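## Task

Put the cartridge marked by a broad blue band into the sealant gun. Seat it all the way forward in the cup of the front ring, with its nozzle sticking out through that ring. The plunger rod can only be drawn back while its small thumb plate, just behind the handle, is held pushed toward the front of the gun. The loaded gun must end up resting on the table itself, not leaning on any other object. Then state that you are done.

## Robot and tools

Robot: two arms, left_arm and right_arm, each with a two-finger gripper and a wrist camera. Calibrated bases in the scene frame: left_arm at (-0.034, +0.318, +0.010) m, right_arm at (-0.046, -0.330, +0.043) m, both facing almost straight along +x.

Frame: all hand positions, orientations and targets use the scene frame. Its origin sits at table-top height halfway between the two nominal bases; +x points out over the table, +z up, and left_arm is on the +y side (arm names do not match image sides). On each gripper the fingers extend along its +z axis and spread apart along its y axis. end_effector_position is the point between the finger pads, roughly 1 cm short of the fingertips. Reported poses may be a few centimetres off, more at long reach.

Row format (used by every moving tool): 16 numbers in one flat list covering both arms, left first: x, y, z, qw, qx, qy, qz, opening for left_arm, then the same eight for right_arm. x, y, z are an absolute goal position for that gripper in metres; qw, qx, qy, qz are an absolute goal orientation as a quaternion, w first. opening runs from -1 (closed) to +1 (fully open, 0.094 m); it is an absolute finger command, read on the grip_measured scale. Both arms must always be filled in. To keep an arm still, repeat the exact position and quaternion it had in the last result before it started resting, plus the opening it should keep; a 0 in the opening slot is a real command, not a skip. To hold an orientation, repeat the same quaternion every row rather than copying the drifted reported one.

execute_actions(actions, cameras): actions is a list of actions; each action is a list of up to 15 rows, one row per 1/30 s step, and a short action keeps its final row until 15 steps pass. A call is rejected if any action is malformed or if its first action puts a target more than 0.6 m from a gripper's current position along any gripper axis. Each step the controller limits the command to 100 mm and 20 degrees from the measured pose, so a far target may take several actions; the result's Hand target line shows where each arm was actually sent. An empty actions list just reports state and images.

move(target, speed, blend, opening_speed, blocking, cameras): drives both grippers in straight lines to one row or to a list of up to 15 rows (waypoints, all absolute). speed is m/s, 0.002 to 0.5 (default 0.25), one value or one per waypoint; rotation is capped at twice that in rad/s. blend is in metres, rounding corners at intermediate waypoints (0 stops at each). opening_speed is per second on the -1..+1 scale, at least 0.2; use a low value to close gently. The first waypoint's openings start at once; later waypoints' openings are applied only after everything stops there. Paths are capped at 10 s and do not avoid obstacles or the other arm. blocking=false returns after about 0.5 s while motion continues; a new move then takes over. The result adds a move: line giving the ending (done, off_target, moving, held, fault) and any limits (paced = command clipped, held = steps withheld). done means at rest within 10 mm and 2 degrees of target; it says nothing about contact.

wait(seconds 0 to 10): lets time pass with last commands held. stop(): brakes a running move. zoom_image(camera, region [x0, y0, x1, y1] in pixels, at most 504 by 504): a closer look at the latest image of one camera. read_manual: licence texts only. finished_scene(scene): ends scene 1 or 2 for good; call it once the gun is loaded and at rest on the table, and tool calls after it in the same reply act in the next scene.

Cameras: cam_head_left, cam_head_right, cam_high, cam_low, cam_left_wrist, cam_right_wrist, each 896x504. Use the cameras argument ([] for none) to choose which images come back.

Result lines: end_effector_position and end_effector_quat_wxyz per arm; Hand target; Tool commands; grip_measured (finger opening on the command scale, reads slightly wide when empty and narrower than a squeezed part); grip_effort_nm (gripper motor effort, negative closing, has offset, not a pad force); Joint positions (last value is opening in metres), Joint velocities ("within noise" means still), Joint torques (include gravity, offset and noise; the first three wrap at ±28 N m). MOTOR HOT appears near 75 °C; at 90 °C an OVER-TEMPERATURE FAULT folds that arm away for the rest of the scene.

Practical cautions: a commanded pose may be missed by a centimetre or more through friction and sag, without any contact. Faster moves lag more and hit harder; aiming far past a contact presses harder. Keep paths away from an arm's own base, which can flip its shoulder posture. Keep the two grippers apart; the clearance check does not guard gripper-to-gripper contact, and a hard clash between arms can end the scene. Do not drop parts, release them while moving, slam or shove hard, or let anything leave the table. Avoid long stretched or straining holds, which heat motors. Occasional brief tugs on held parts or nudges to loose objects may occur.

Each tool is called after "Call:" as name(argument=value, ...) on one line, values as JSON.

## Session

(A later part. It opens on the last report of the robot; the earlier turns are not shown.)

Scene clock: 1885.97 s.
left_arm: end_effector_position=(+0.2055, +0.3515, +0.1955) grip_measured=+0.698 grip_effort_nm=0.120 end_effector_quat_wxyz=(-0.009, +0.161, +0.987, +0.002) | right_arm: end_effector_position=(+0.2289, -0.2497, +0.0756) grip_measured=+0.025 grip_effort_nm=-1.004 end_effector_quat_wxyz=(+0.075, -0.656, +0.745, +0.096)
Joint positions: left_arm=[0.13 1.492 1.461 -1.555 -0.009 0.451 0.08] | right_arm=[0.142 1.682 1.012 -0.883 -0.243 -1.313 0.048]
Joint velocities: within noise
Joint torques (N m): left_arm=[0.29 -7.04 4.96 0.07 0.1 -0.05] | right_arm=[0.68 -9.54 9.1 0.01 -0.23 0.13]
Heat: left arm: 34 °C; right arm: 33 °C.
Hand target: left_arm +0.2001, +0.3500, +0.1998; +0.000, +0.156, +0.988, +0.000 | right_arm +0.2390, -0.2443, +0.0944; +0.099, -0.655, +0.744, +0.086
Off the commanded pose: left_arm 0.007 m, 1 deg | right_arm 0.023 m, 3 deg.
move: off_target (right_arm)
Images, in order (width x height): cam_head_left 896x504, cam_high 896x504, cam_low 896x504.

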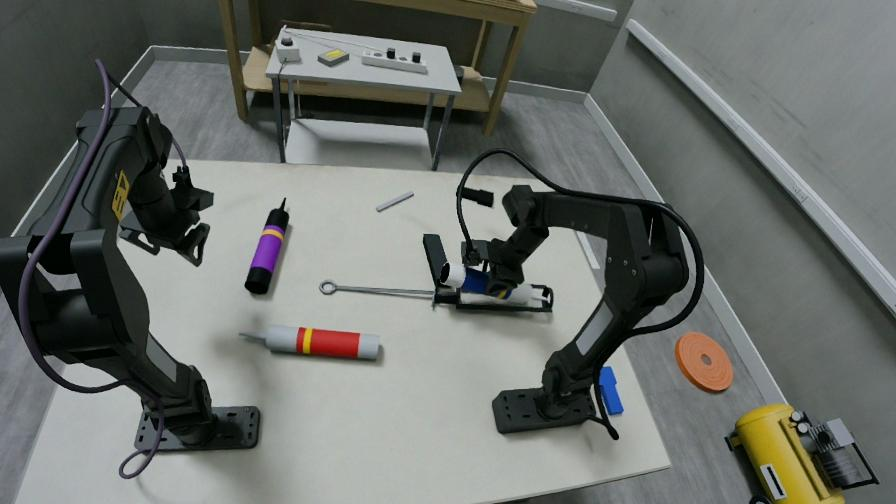

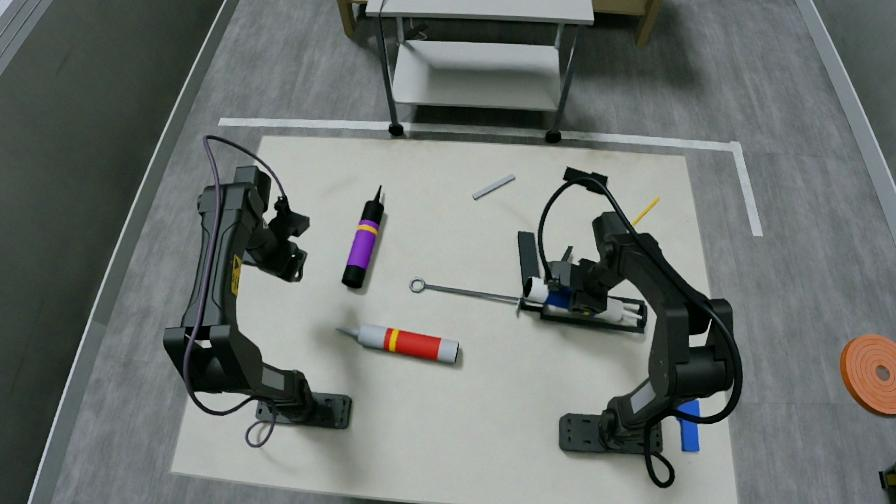

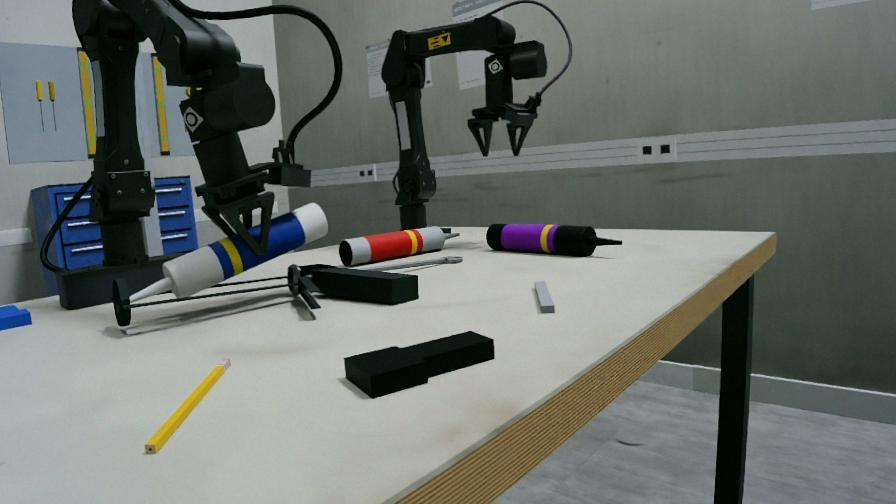

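Call:
move(target=[0.2, 0.35, 0.2, 0, 0.1564, 0.9877, 0, 0.7, 0.2365, -0.259, 0.088, 0.0978, -0.657, 0.7426, 0.0865, -0.1], speed=0.03, cameras=["cam_high","cam_low","cam_head_left"])

Call:
zoom_image(camera="cam_high", region=[500, 240, 680, 350])

Call:
zoom_image(camera="cam_low", region=[90, 200, 270, 350])

Scene clock: 1900.80 s.
left_arm: end_effector_position=(+0.2055, +0.3515, +0.1955) grip_measured=+0.698 grip_effort_nm=0.110 end_effector_quat_wxyz=(-0.009, +0.161, +0.987, +0.002) | right_arm: end_effector_position=(+0.2320, -0.2614, +0.0755) grip_measured=+0.025 grip_effort_nm=-1.009 end_effector_quat_wxyz=(+0.077, -0.651, +0.750, +0.093)
Joint positions: left_arm=[0.13 1.492 1.461 -1.555 -0.009 0.451 0.08] | right_arm=[0.101 1.682 1.012 -0.883 -0.241 -1.339 0.048]
Joint velocities: within noise
Joint torques (N m): left_arm=[0.14 -7.09 5.09 0.08 0.08 -0.07] | right_arm=[-0.5 -9.5 6.53 0.15 -0.27 -0.18]
Heat: left arm: 34 °C; right arm: 33 °C.
Hand target: left_arm +0.2001, +0.3500, +0.1998; +0.000, +0.156, +0.988, +0.000 | right_arm +0.2368, -0.2601, +0.0876; +0.098, -0.655, +0.744, +0.086
Off the commanded pose: left_arm 0.007 m, 1 deg | right_arm 0.013 m, 3 deg.
move: off_target (right_arm)
Images, in order (width x height): cam_head_left 896x504, cam_high 896x504, cam_low 896x504.

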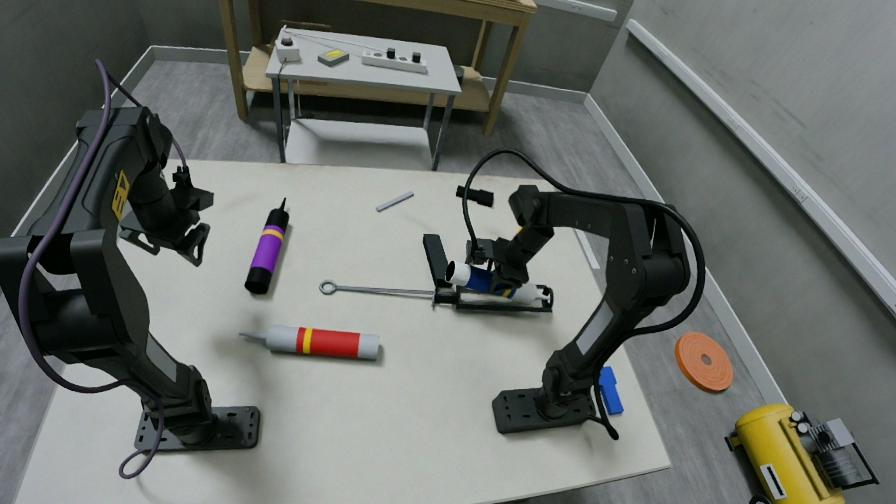

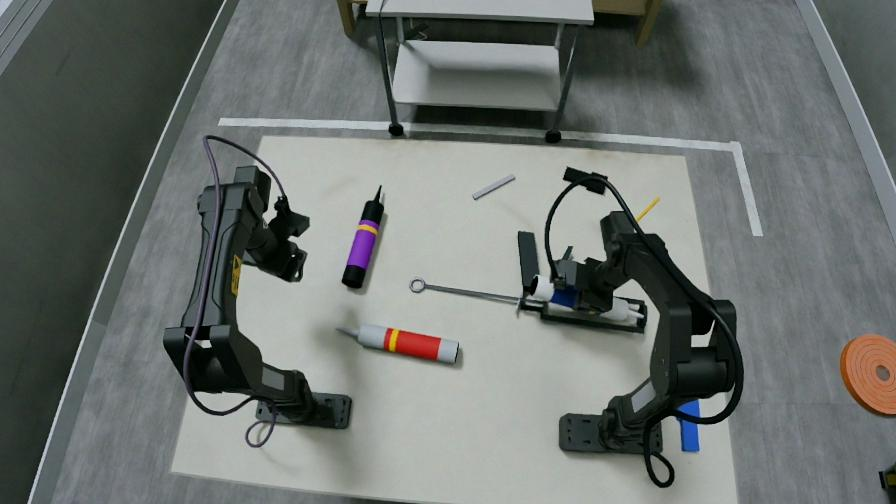

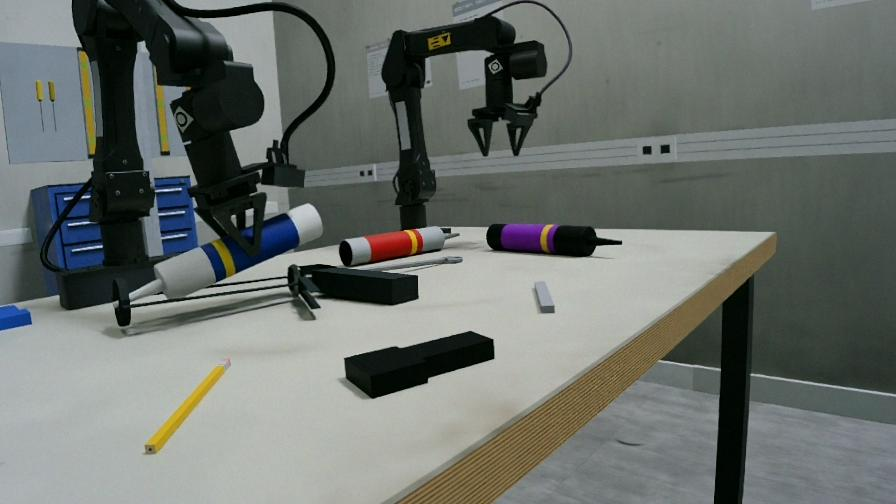

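Scaled by 2.800 from the camera's 896x504 image, which has a finer 1280x720 frame.

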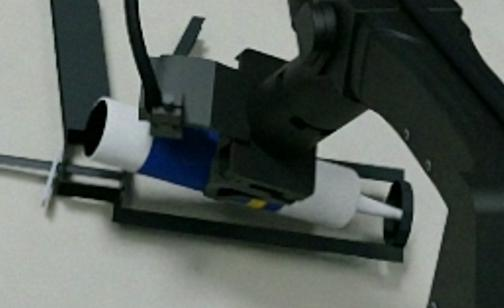

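Scaled by 2.800 from the camera's 896x504 image, which has a finer 1280x720 frame.

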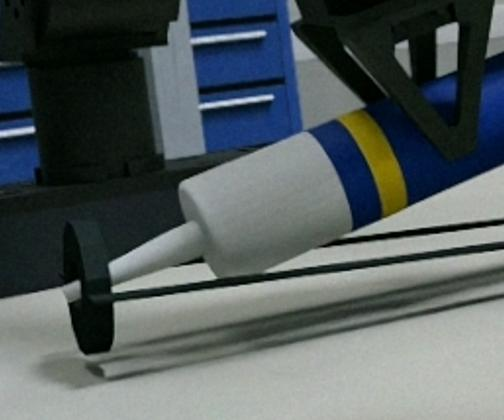

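Call:
move(target=[0.2, 0.35, 0.2, 0, 0.1564, 0.9877, 0, 0.7, 0.234, -0.275, 0.080, 0.0978, -0.657, 0.7426, 0.0865, -0.1], speed=0.03, cameras=["cam_high","cam_low","cam_head_left"])

Call:
zoom_image(camera="cam_high", region=[500, 240, 680, 350])

Call:
zoom_image(camera="cam_low", region=[90, 200, 270, 350])

Scene clock: 1927.40 s.
left_arm: end_effector_position=(+0.2055, +0.3515, +0.1955) grip_measured=+0.698 grip_effort_nm=0.115 end_effector_quat_wxyz=(-0.009, +0.161, +0.987, +0.002) | right_arm: end_effector_position=(+0.2293, -0.2766, +0.0716) grip_measured=+0.025 grip_effort_nm=-1.004 end_effector_quat_wxyz=(+0.076, -0.652, +0.749, +0.093)
Joint positions: left_arm=[0.13 1.492 1.461 -1.555 -0.009 0.451 0.08] | right_arm=[0.047 1.682 0.995 -0.883 -0.241 -1.399 0.048]
Joint velocities: within noise
Joint torques (N m): left_arm=[0.21 -6.93 4.93 0.07 0.09 -0.03] | right_arm=[-0.51 -9.16 5.38 0.31 -0.3 -0.18]
Heat: left arm: 34 °C; right arm: 34 °C.
Hand target: left_arm +0.2001, +0.3500, +0.1998; +0.000, +0.156, +0.988, +0.000 | right_arm +0.2338, -0.2750, +0.0799; +0.098, -0.657, +0.743, +0.087
Off the commanded pose: left_arm 0.007 m, 1 deg | right_arm 0.010 m, 3 deg.
move: off_target (right_arm)
Images, in order (width x height): cam_head_left 896x504, cam_high 896x504, cam_low 896x504.

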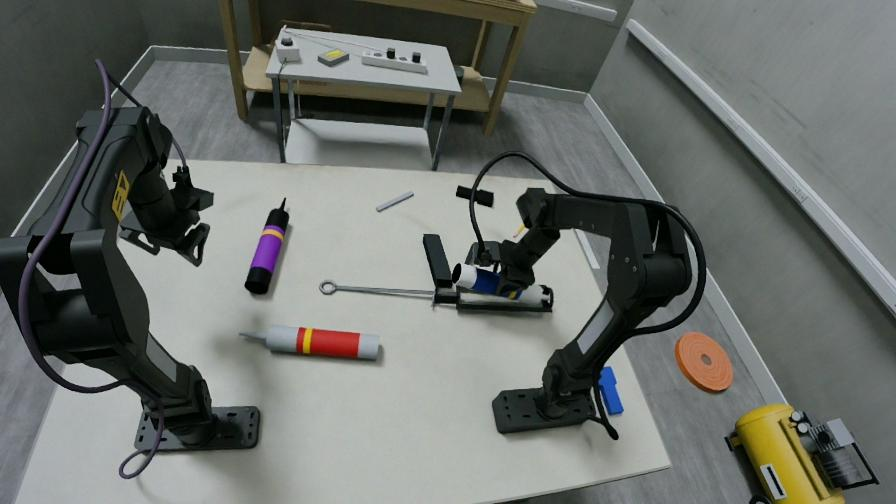

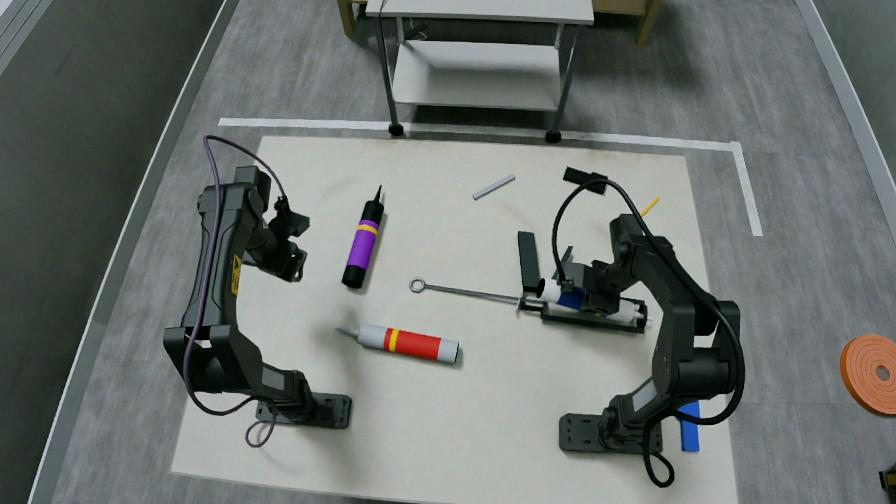

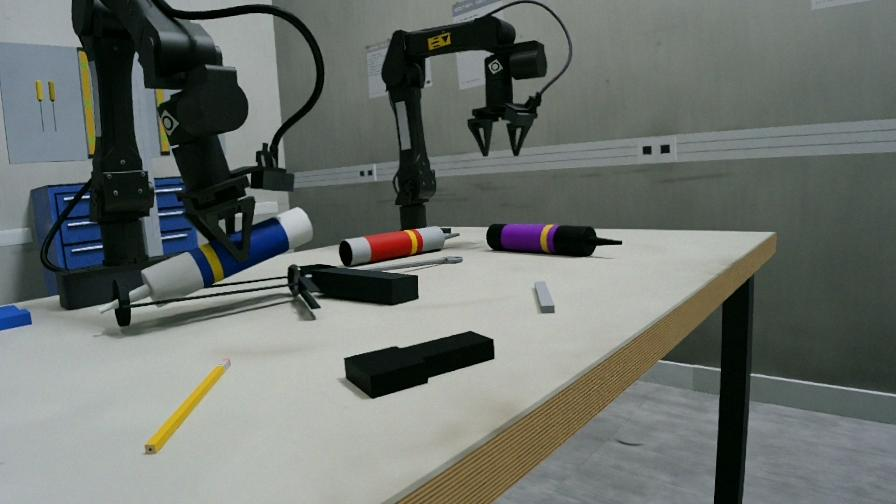

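Scaled by 2.800 from the camera's 896x504 image, which has a finer 1280x720 frame.

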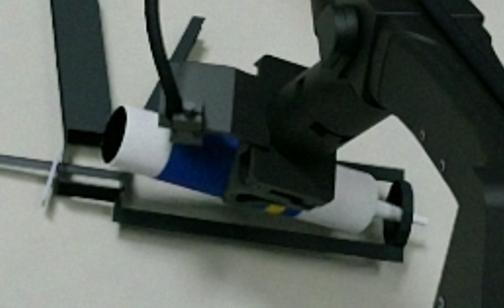

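Scaled by 2.800 from the camera's 896x504 image, which has a finer 1280x720 frame.

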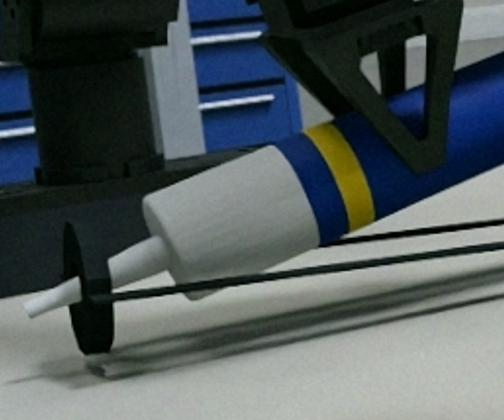

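Call:
move(target=[0.2, 0.35, 0.2, 0, 0.1564, 0.9877, 0, 0.7, 0.232, -0.288, 0.066, 0.0750, -0.6593, 0.7453, 0.0664, -0.1], speed=0.03, cameras=["cam_high","cam_low","cam_head_left"])

Call:
zoom_image(camera="cam_high", region=[500, 240, 680, 350])

Call:
zoom_image(camera="cam_low", region=[90, 200, 270, 350])

Scene clock: 1958.33 s.
left_arm: end_effector_position=(+0.2055, +0.3515, +0.1955) grip_measured=+0.698 grip_effort_nm=0.120 end_effector_quat_wxyz=(-0.009, +0.161, +0.987, +0.002) | right_arm: end_effector_position=(+0.2280, -0.2852, +0.0635) grip_measured=+0.025 grip_effort_nm=-1.004 end_effector_quat_wxyz=(+0.063, -0.658, +0.747, +0.072)
Joint positions: left_arm=[0.13 1.492 1.461 -1.555 -0.009 0.451 0.08] | right_arm=[0.047 1.682 0.968 -0.85 -0.192 -1.41 0.048]
Joint velocities: within noise
Joint torques (N m): left_arm=[0.2 -7.12 4.98 0.05 0.1 -0.08] | right_arm=[-0.7 -7.45 5.29 0.34 -0.17 -0.18]
Heat: left arm: 34 °C; right arm: 33 °C.
Hand target: left_arm +0.2001, +0.3500, +0.1998; +0.000, +0.156, +0.988, +0.000 | right_arm +0.2316, -0.2861, +0.0661; +0.075, -0.661, +0.743, +0.067
Off the commanded pose: left_arm 0.007 m, 1 deg | right_arm 0.005 m, 1 deg.
move: done
Images, in order (width x height): cam_head_left 896x504, cam_high 896x504, cam_low 896x504.

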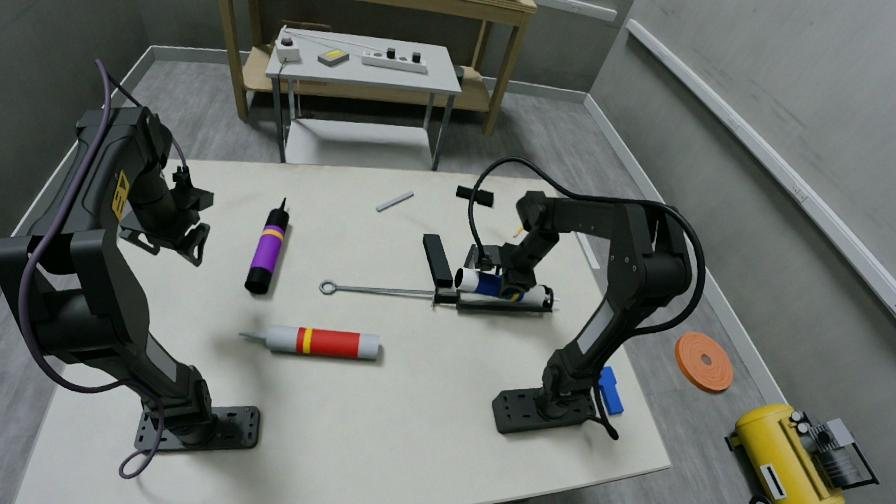

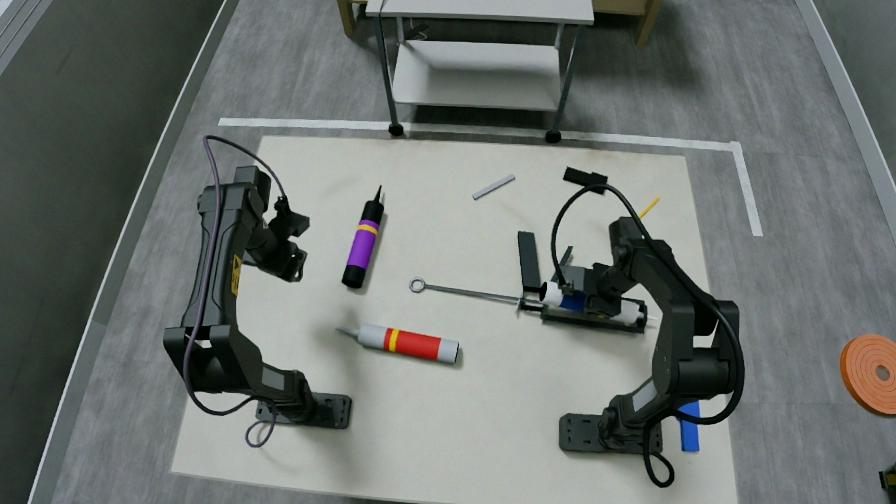

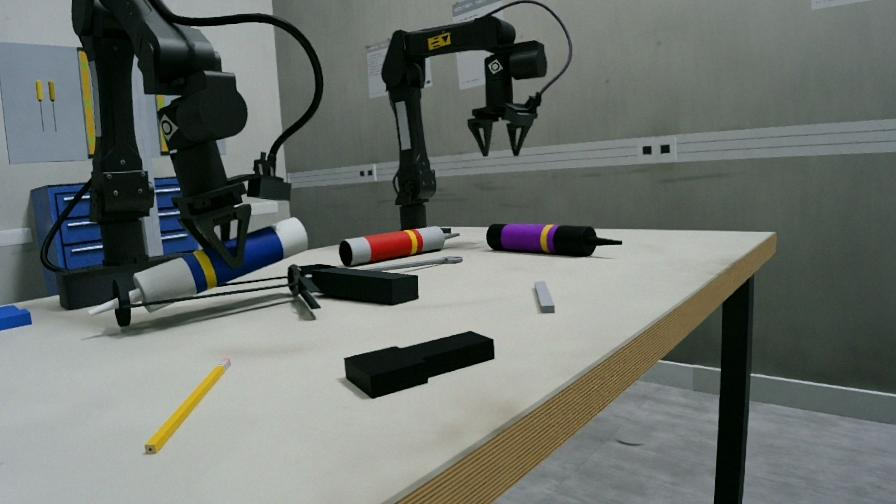

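Scaled by 2.800 from the camera's 896x504 image, which has a finer 1280x720 frame.

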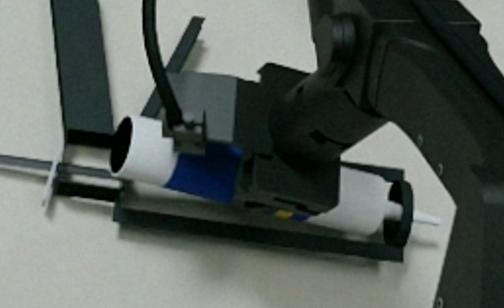

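Scaled by 2.800 from the camera's 896x504 image, which has a finer 1280x720 frame.

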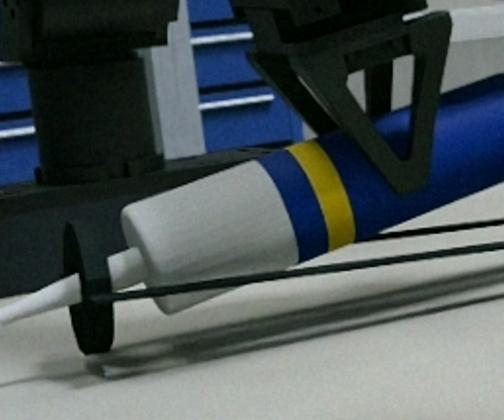

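Call:
move(target=[0.2, 0.35, 0.2, 0, 0.1564, 0.9877, 0, 0.7, 0.230, -0.299, 0.062, 0.0750, -0.6593, 0.7453, 0.0664, -0.1], speed=0.03, cameras=["cam_high","cam_low","cam_head_left"])

Call:
zoom_image(camera="cam_high", region=[500, 240, 680, 350])

Call:
zoom_image(camera="cam_low", region=[80, 200, 260, 350])

Call:
zoom_image(camera="cam_head_left", region=[430, 220, 600, 330])

Scene clock: 1983.93 s.
left_arm: end_effector_position=(+0.2055, +0.3515, +0.1955) grip_measured=+0.698 grip_effort_nm=0.115 end_effector_quat_wxyz=(-0.009, +0.161, +0.987, +0.002) | right_arm: end_effector_position=(+0.2265, -0.3002, +0.0597) grip_measured=+0.025 grip_effort_nm=-1.009 end_effector_quat_wxyz=(+0.064, -0.653, +0.752, +0.071)
Joint positions: left_arm=[0.13 1.492 1.461 -1.555 -0.009 0.451 0.08] | right_arm=[-0.007 1.682 0.951 -0.839 -0.191 -1.45 0.048]
Joint velocities: within noise
Joint torques (N m): left_arm=[0.18 -7.06 4.93 0.05 0.1 -0.03] | right_arm=[-0.65 -7.15 5.35 0.33 -0.18 -0.19]
Heat: left arm: 34 °C; right arm: 33 °C.
Hand target: left_arm +0.2001, +0.3500, +0.1998; +0.000, +0.156, +0.988, +0.000 | right_arm +0.2301, -0.3008, +0.0619; +0.075, -0.657, +0.747, +0.066
Off the commanded pose: left_arm 0.007 m, 1 deg | right_arm 0.004 m, 2 deg.
move: done
Images, in order (width x height): cam_head_left 896x504, cam_high 896x504, cam_low 896x504.

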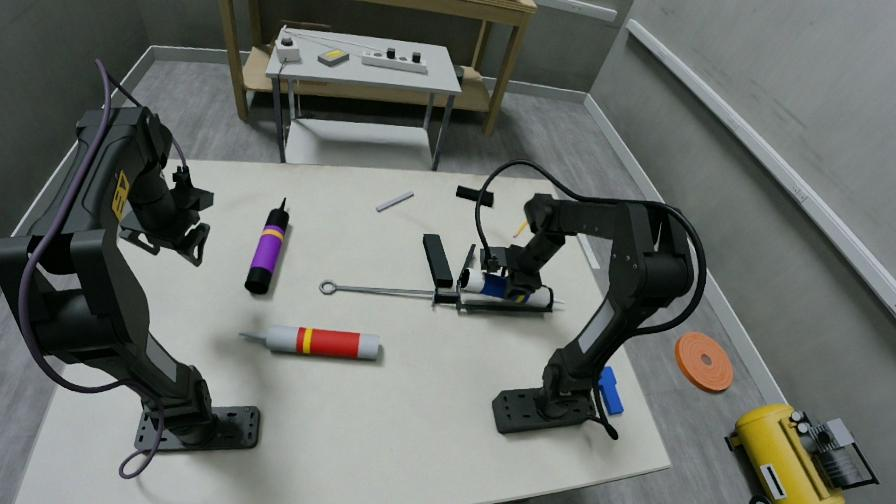

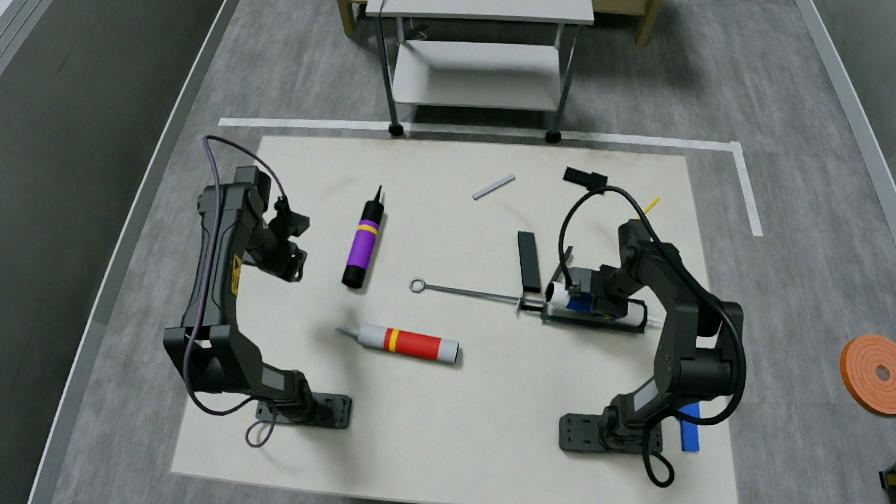

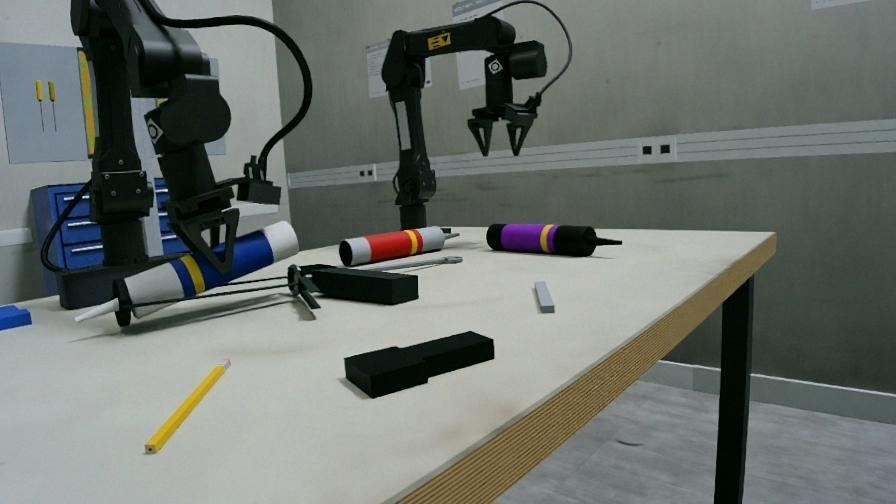

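Scaled by 2.800 from the camera's 896x504 image, which has a finer 1280x720 frame.

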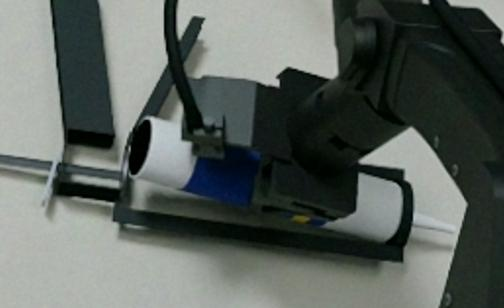

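Scaled by 2.800 from the camera's 896x504 image, which has a finer 1280x720 frame.

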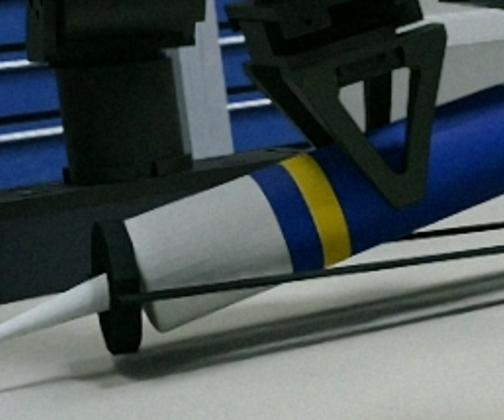

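Scaled by 2.965 from the camera's 896x504 image, which has a finer 1280x720 frame.

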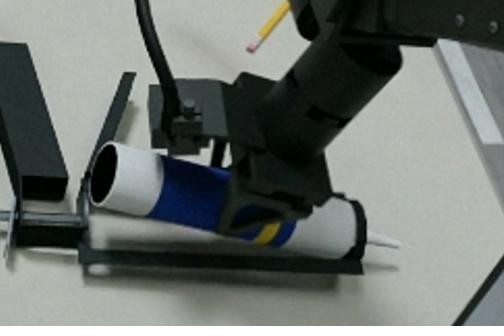

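Call:
move(target=[0.2, 0.35, 0.2, 0, 0.1564, 0.9877, 0, 0.7, 0.2295, -0.303, 0.054, 0.0555, -0.6608, 0.7470, 0.0491, -0.1], speed=0.03, cameras=["cam_high","cam_low","cam_head_left"])

Call:
zoom_image(camera="cam_high", region=[500, 240, 680, 350])

Call:
zoom_image(camera="cam_low", region=[80, 200, 350, 350])

Call:
zoom_image(camera="cam_head_left", region=[430, 220, 600, 330])

Scene clock: 2014.43 s.
left_arm: end_effector_position=(+0.2055, +0.3515, +0.1955) grip_measured=+0.698 grip_effort_nm=0.115 end_effector_quat_wxyz=(-0.009, +0.161, +0.987, +0.002) | right_arm: end_effector_position=(+0.2249, -0.3020, +0.0542) grip_measured=+0.025 grip_effort_nm=-1.004 end_effector_quat_wxyz=(+0.049, -0.661, +0.746, +0.056)
Joint positions: left_arm=[0.13 1.492 1.461 -1.555 -0.009 0.451 0.08] | right_arm=[0.013 1.688 0.938 -0.822 -0.149 -1.45 0.048]
Joint velocities: within noise
Joint torques (N m): left_arm=[0.16 -7.09 4.92 0.08 0.09 -0.05] | right_arm=[0.65 -6.52 5.31 0.4 -0.07 -0.02]
Heat: left arm: 34 °C; right arm: 32 °C.
Hand target: left_arm +0.2001, +0.3500, +0.1998; +0.000, +0.156, +0.988, +0.000 | right_arm +0.2288, -0.3002, +0.0541; +0.055, -0.664, +0.744, +0.050
Off the commanded pose: left_arm 0.007 m, 1 deg | right_arm 0.005 m, 1 deg.
move: done
Images, in order (width x height): cam_head_left 896x504, cam_high 896x504, cam_low 896x504.

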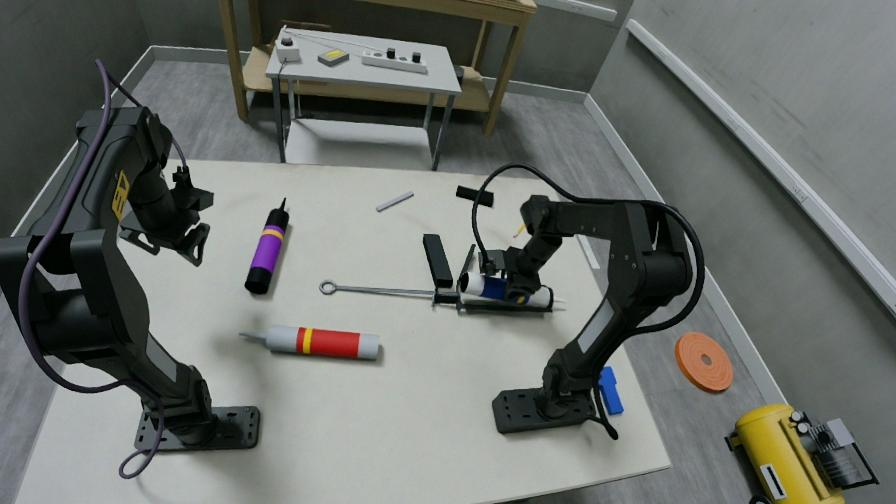

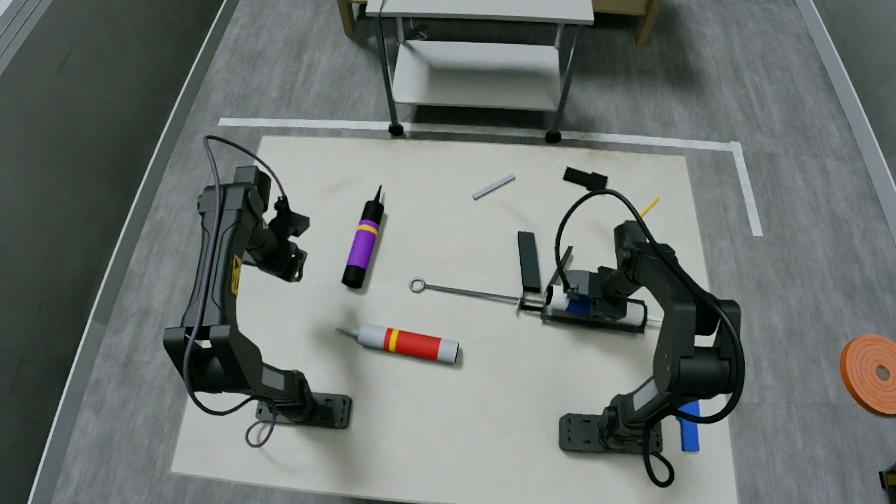

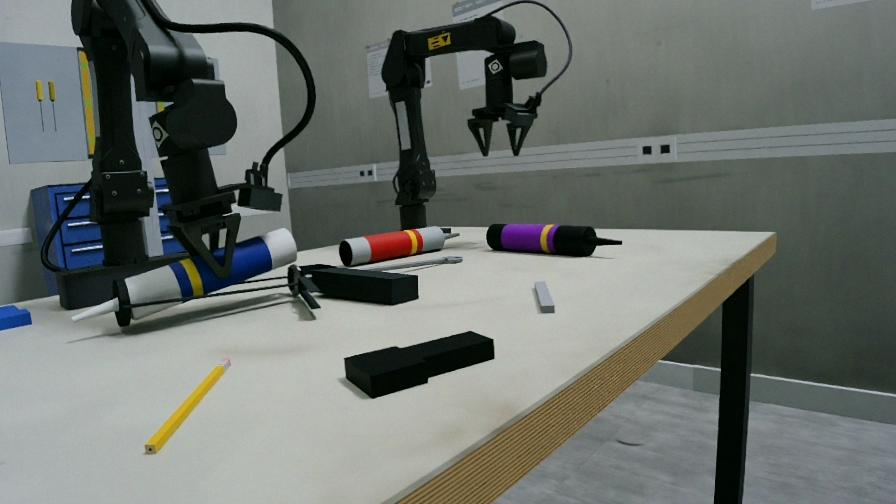

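Scaled by 2.800 from the camera's 896x504 image, which has a finer 1280x720 frame.

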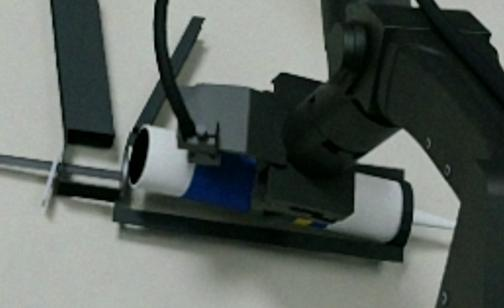

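Scaled by 1.867 from the camera's 896x504 image, which has a finer 1280x720 frame.

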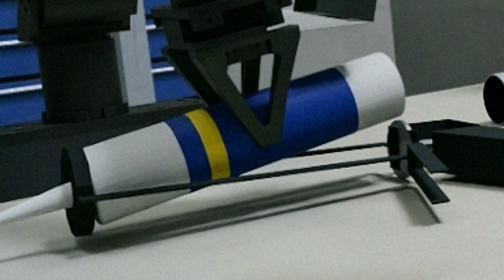

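Scaled by 2.965 from the camera's 896x504 image, which has a finer 1280x720 frame.

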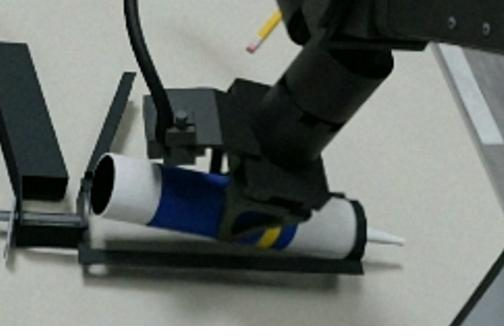

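Call:
move(target=[0.2, 0.35, 0.2, 0, 0.1564, 0.9877, 0, 0.7, 0.229, -0.314, 0.053, 0.0490, -0.6612, 0.7474, 0.0434, -0.1], speed=0.03, cameras=["cam_high","cam_low","cam_head_left"])

Call:
zoom_image(camera="cam_high", region=[500, 240, 680, 350])

Call:
zoom_image(camera="cam_low", region=[80, 200, 350, 350])

Call:
zoom_image(camera="cam_head_left", region=[430, 220, 600, 330])

Scene clock: 2030.87 s.
left_arm: end_effector_position=(+0.2055, +0.3515, +0.1955) grip_measured=+0.698 grip_effort_nm=0.110 end_effector_quat_wxyz=(-0.009, +0.161, +0.987, +0.002) | right_arm: end_effector_position=(+0.2269, -0.3083, +0.0533) grip_measured=+0.025 grip_effort_nm=-1.009 end_effector_quat_wxyz=(+0.050, -0.662, +0.746, +0.052)
Joint positions: left_arm=[0.13 1.492 1.461 -1.555 -0.009 0.451 0.08] | right_arm=[-0.007 1.691 0.938 -0.814 -0.145 -1.47 0.048]
Joint velocities: within noise
Joint torques (N m): left_arm=[0.21 -7.05 5.04 0.03 0.05 -0.04] | right_arm=[-1.06 -6.53 5.42 0.29 0.03 -0.17]
Heat: left arm: 34 °C; right arm: 31 °C.
Hand target: left_arm +0.2001, +0.3500, +0.1998; +0.000, +0.156, +0.988, +0.000 | right_arm +0.2292, -0.3140, +0.0531; +0.050, -0.663, +0.746, +0.043
Off the commanded pose: left_arm 0.007 m, 1 deg | right_arm 0.006 m, 1 deg.
move: done
Images, in order (width x height): cam_head_left 896x504, cam_high 896x504, cam_low 896x504.

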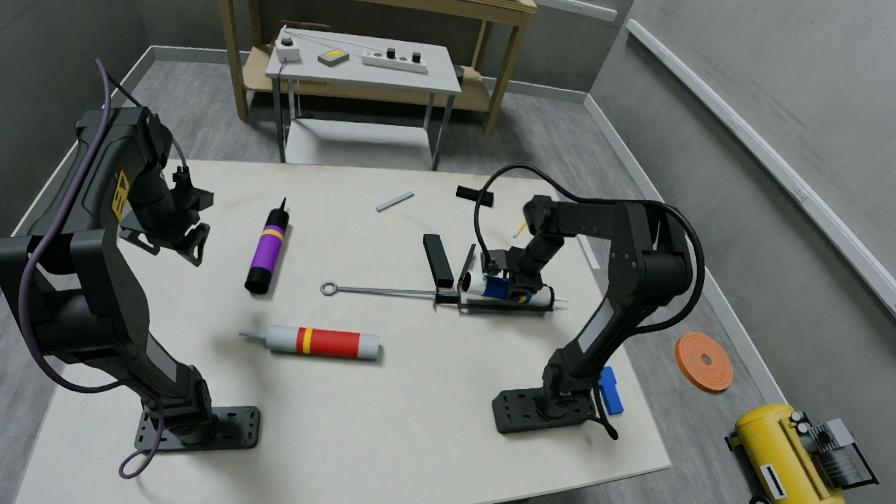

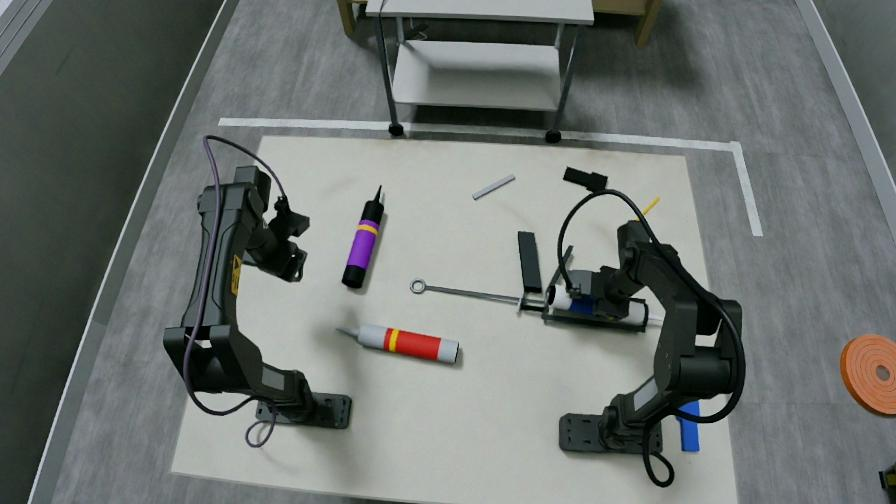

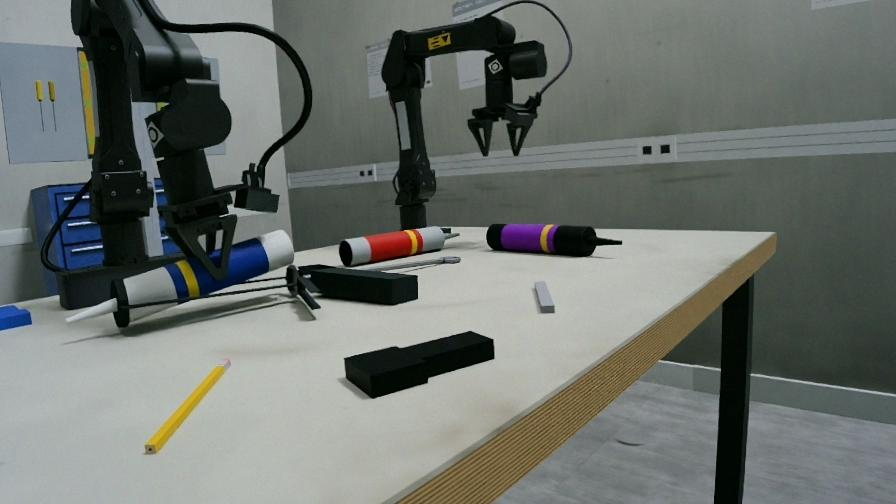

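Scaled by 2.800 from the camera's 896x504 image, which has a finer 1280x720 frame.

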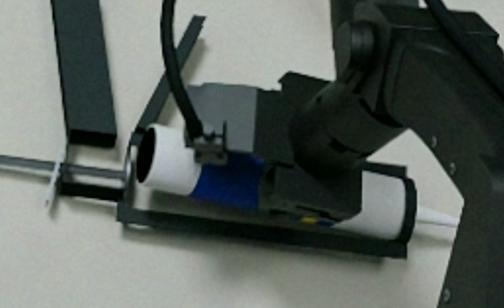

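Scaled by 1.867 from the camera's 896x504 image, which has a finer 1280x720 frame.

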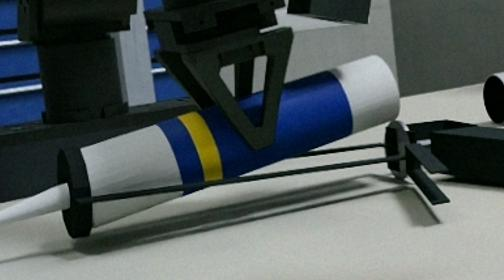

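Scaled by 2.965 from the camera's 896x504 image, which has a finer 1280x720 frame.

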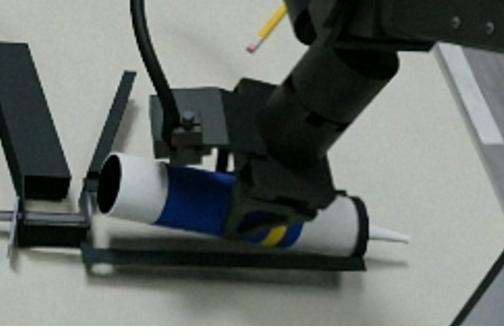

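Call:
move(target=[0.2, 0.35, 0.2, 0, 0.1564, 0.9877, 0, 0.7, 0.229, -0.313, 0.045, 0.0261, -0.6622, 0.7486, 0.0231, -0.1], speed=0.03, cameras=["cam_high","cam_low","cam_head_left"])

Call:
zoom_image(camera="cam_high", region=[500, 240, 680, 350])

Call:
zoom_image(camera="cam_low", region=[80, 200, 350, 350])

Call:
zoom_image(camera="cam_head_left", region=[430, 220, 600, 330])

Scene clock: 2049.97 s.
left_arm: end_effector_position=(+0.2055, +0.3515, +0.1955) grip_measured=+0.698 grip_effort_nm=0.115 end_effector_quat_wxyz=(-0.009, +0.161, +0.987, +0.002) | right_arm: end_effector_position=(+0.2282, -0.3111, +0.0465) grip_measured=+0.025 grip_effort_nm=-1.009 end_effector_quat_wxyz=(+0.030, -0.667, +0.744, +0.031)
Joint positions: left_arm=[0.13 1.492 1.461 -1.555 -0.009 0.451 0.08] | right_arm=[0.021 1.708 0.932 -0.79 -0.086 -1.454 0.048]
Joint velocities: within noise
Joint torques (N m): left_arm=[0.21 -7.08 5.11 0.05 0.08 -0.03] | right_arm=[0.36 -6.54 5.08 0.29 0.1 0.14]
Heat: left arm: 33 °C; right arm: 32 °C.
Hand target: left_arm +0.2001, +0.3500, +0.1998; +0.000, +0.156, +0.988, +0.000 | right_arm +0.2289, -0.3127, +0.0453; +0.027, -0.663, +0.748, +0.023
Off the commanded pose: left_arm 0.007 m, 1 deg | right_arm 0.003 m, 1 deg.
move: done
Images, in order (width x height): cam_head_left 896x504, cam_high 896x504, cam_low 896x504.

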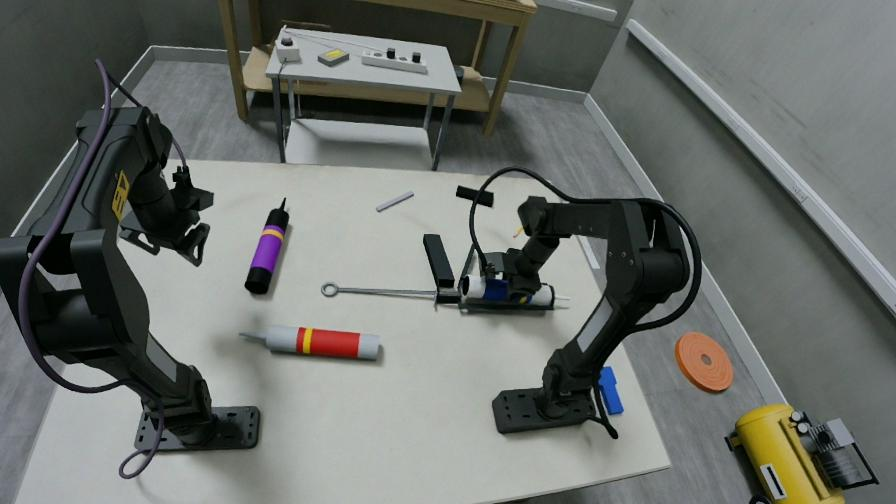

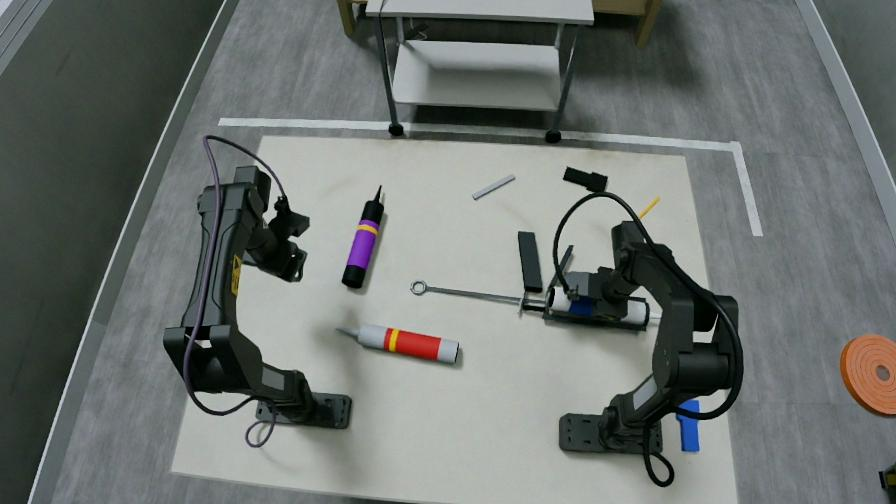

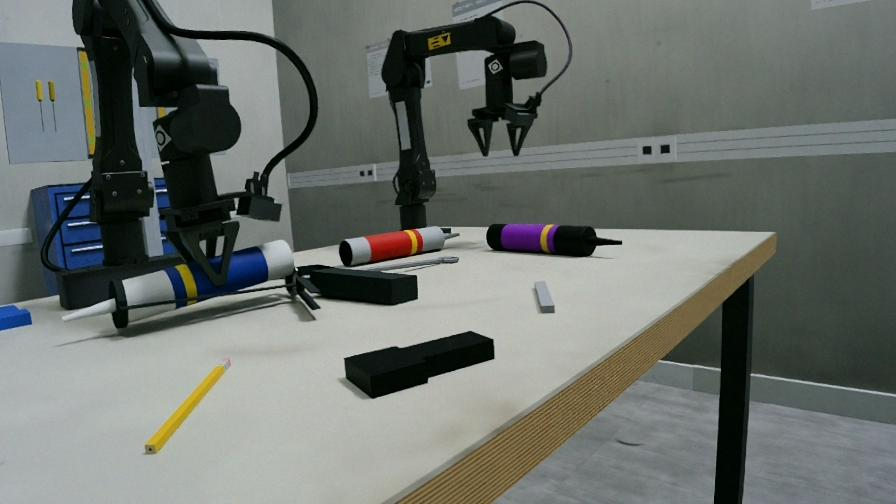

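Scaled by 2.800 from the camera's 896x504 image, which has a finer 1280x720 frame.

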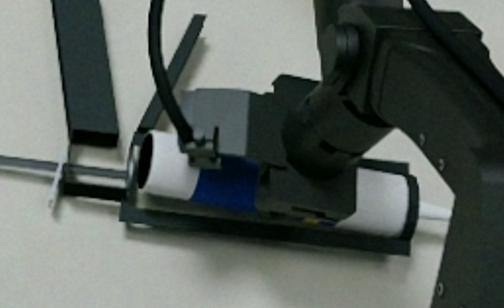

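Scaled by 1.867 from the camera's 896x504 image, which has a finer 1280x720 frame.

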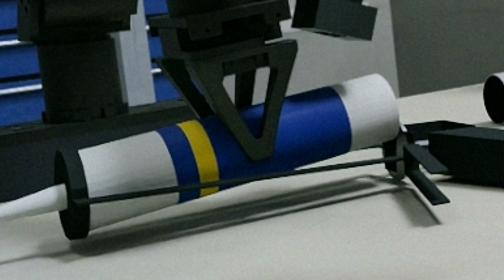

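Scaled by 2.965 from the camera's 896x504 image, which has a finer 1280x720 frame.

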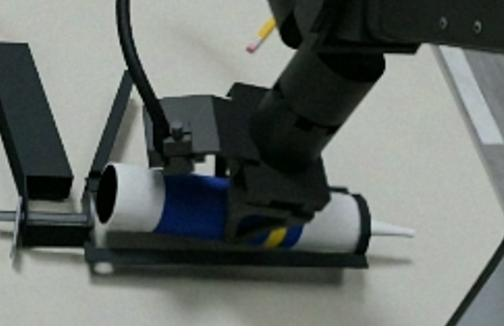

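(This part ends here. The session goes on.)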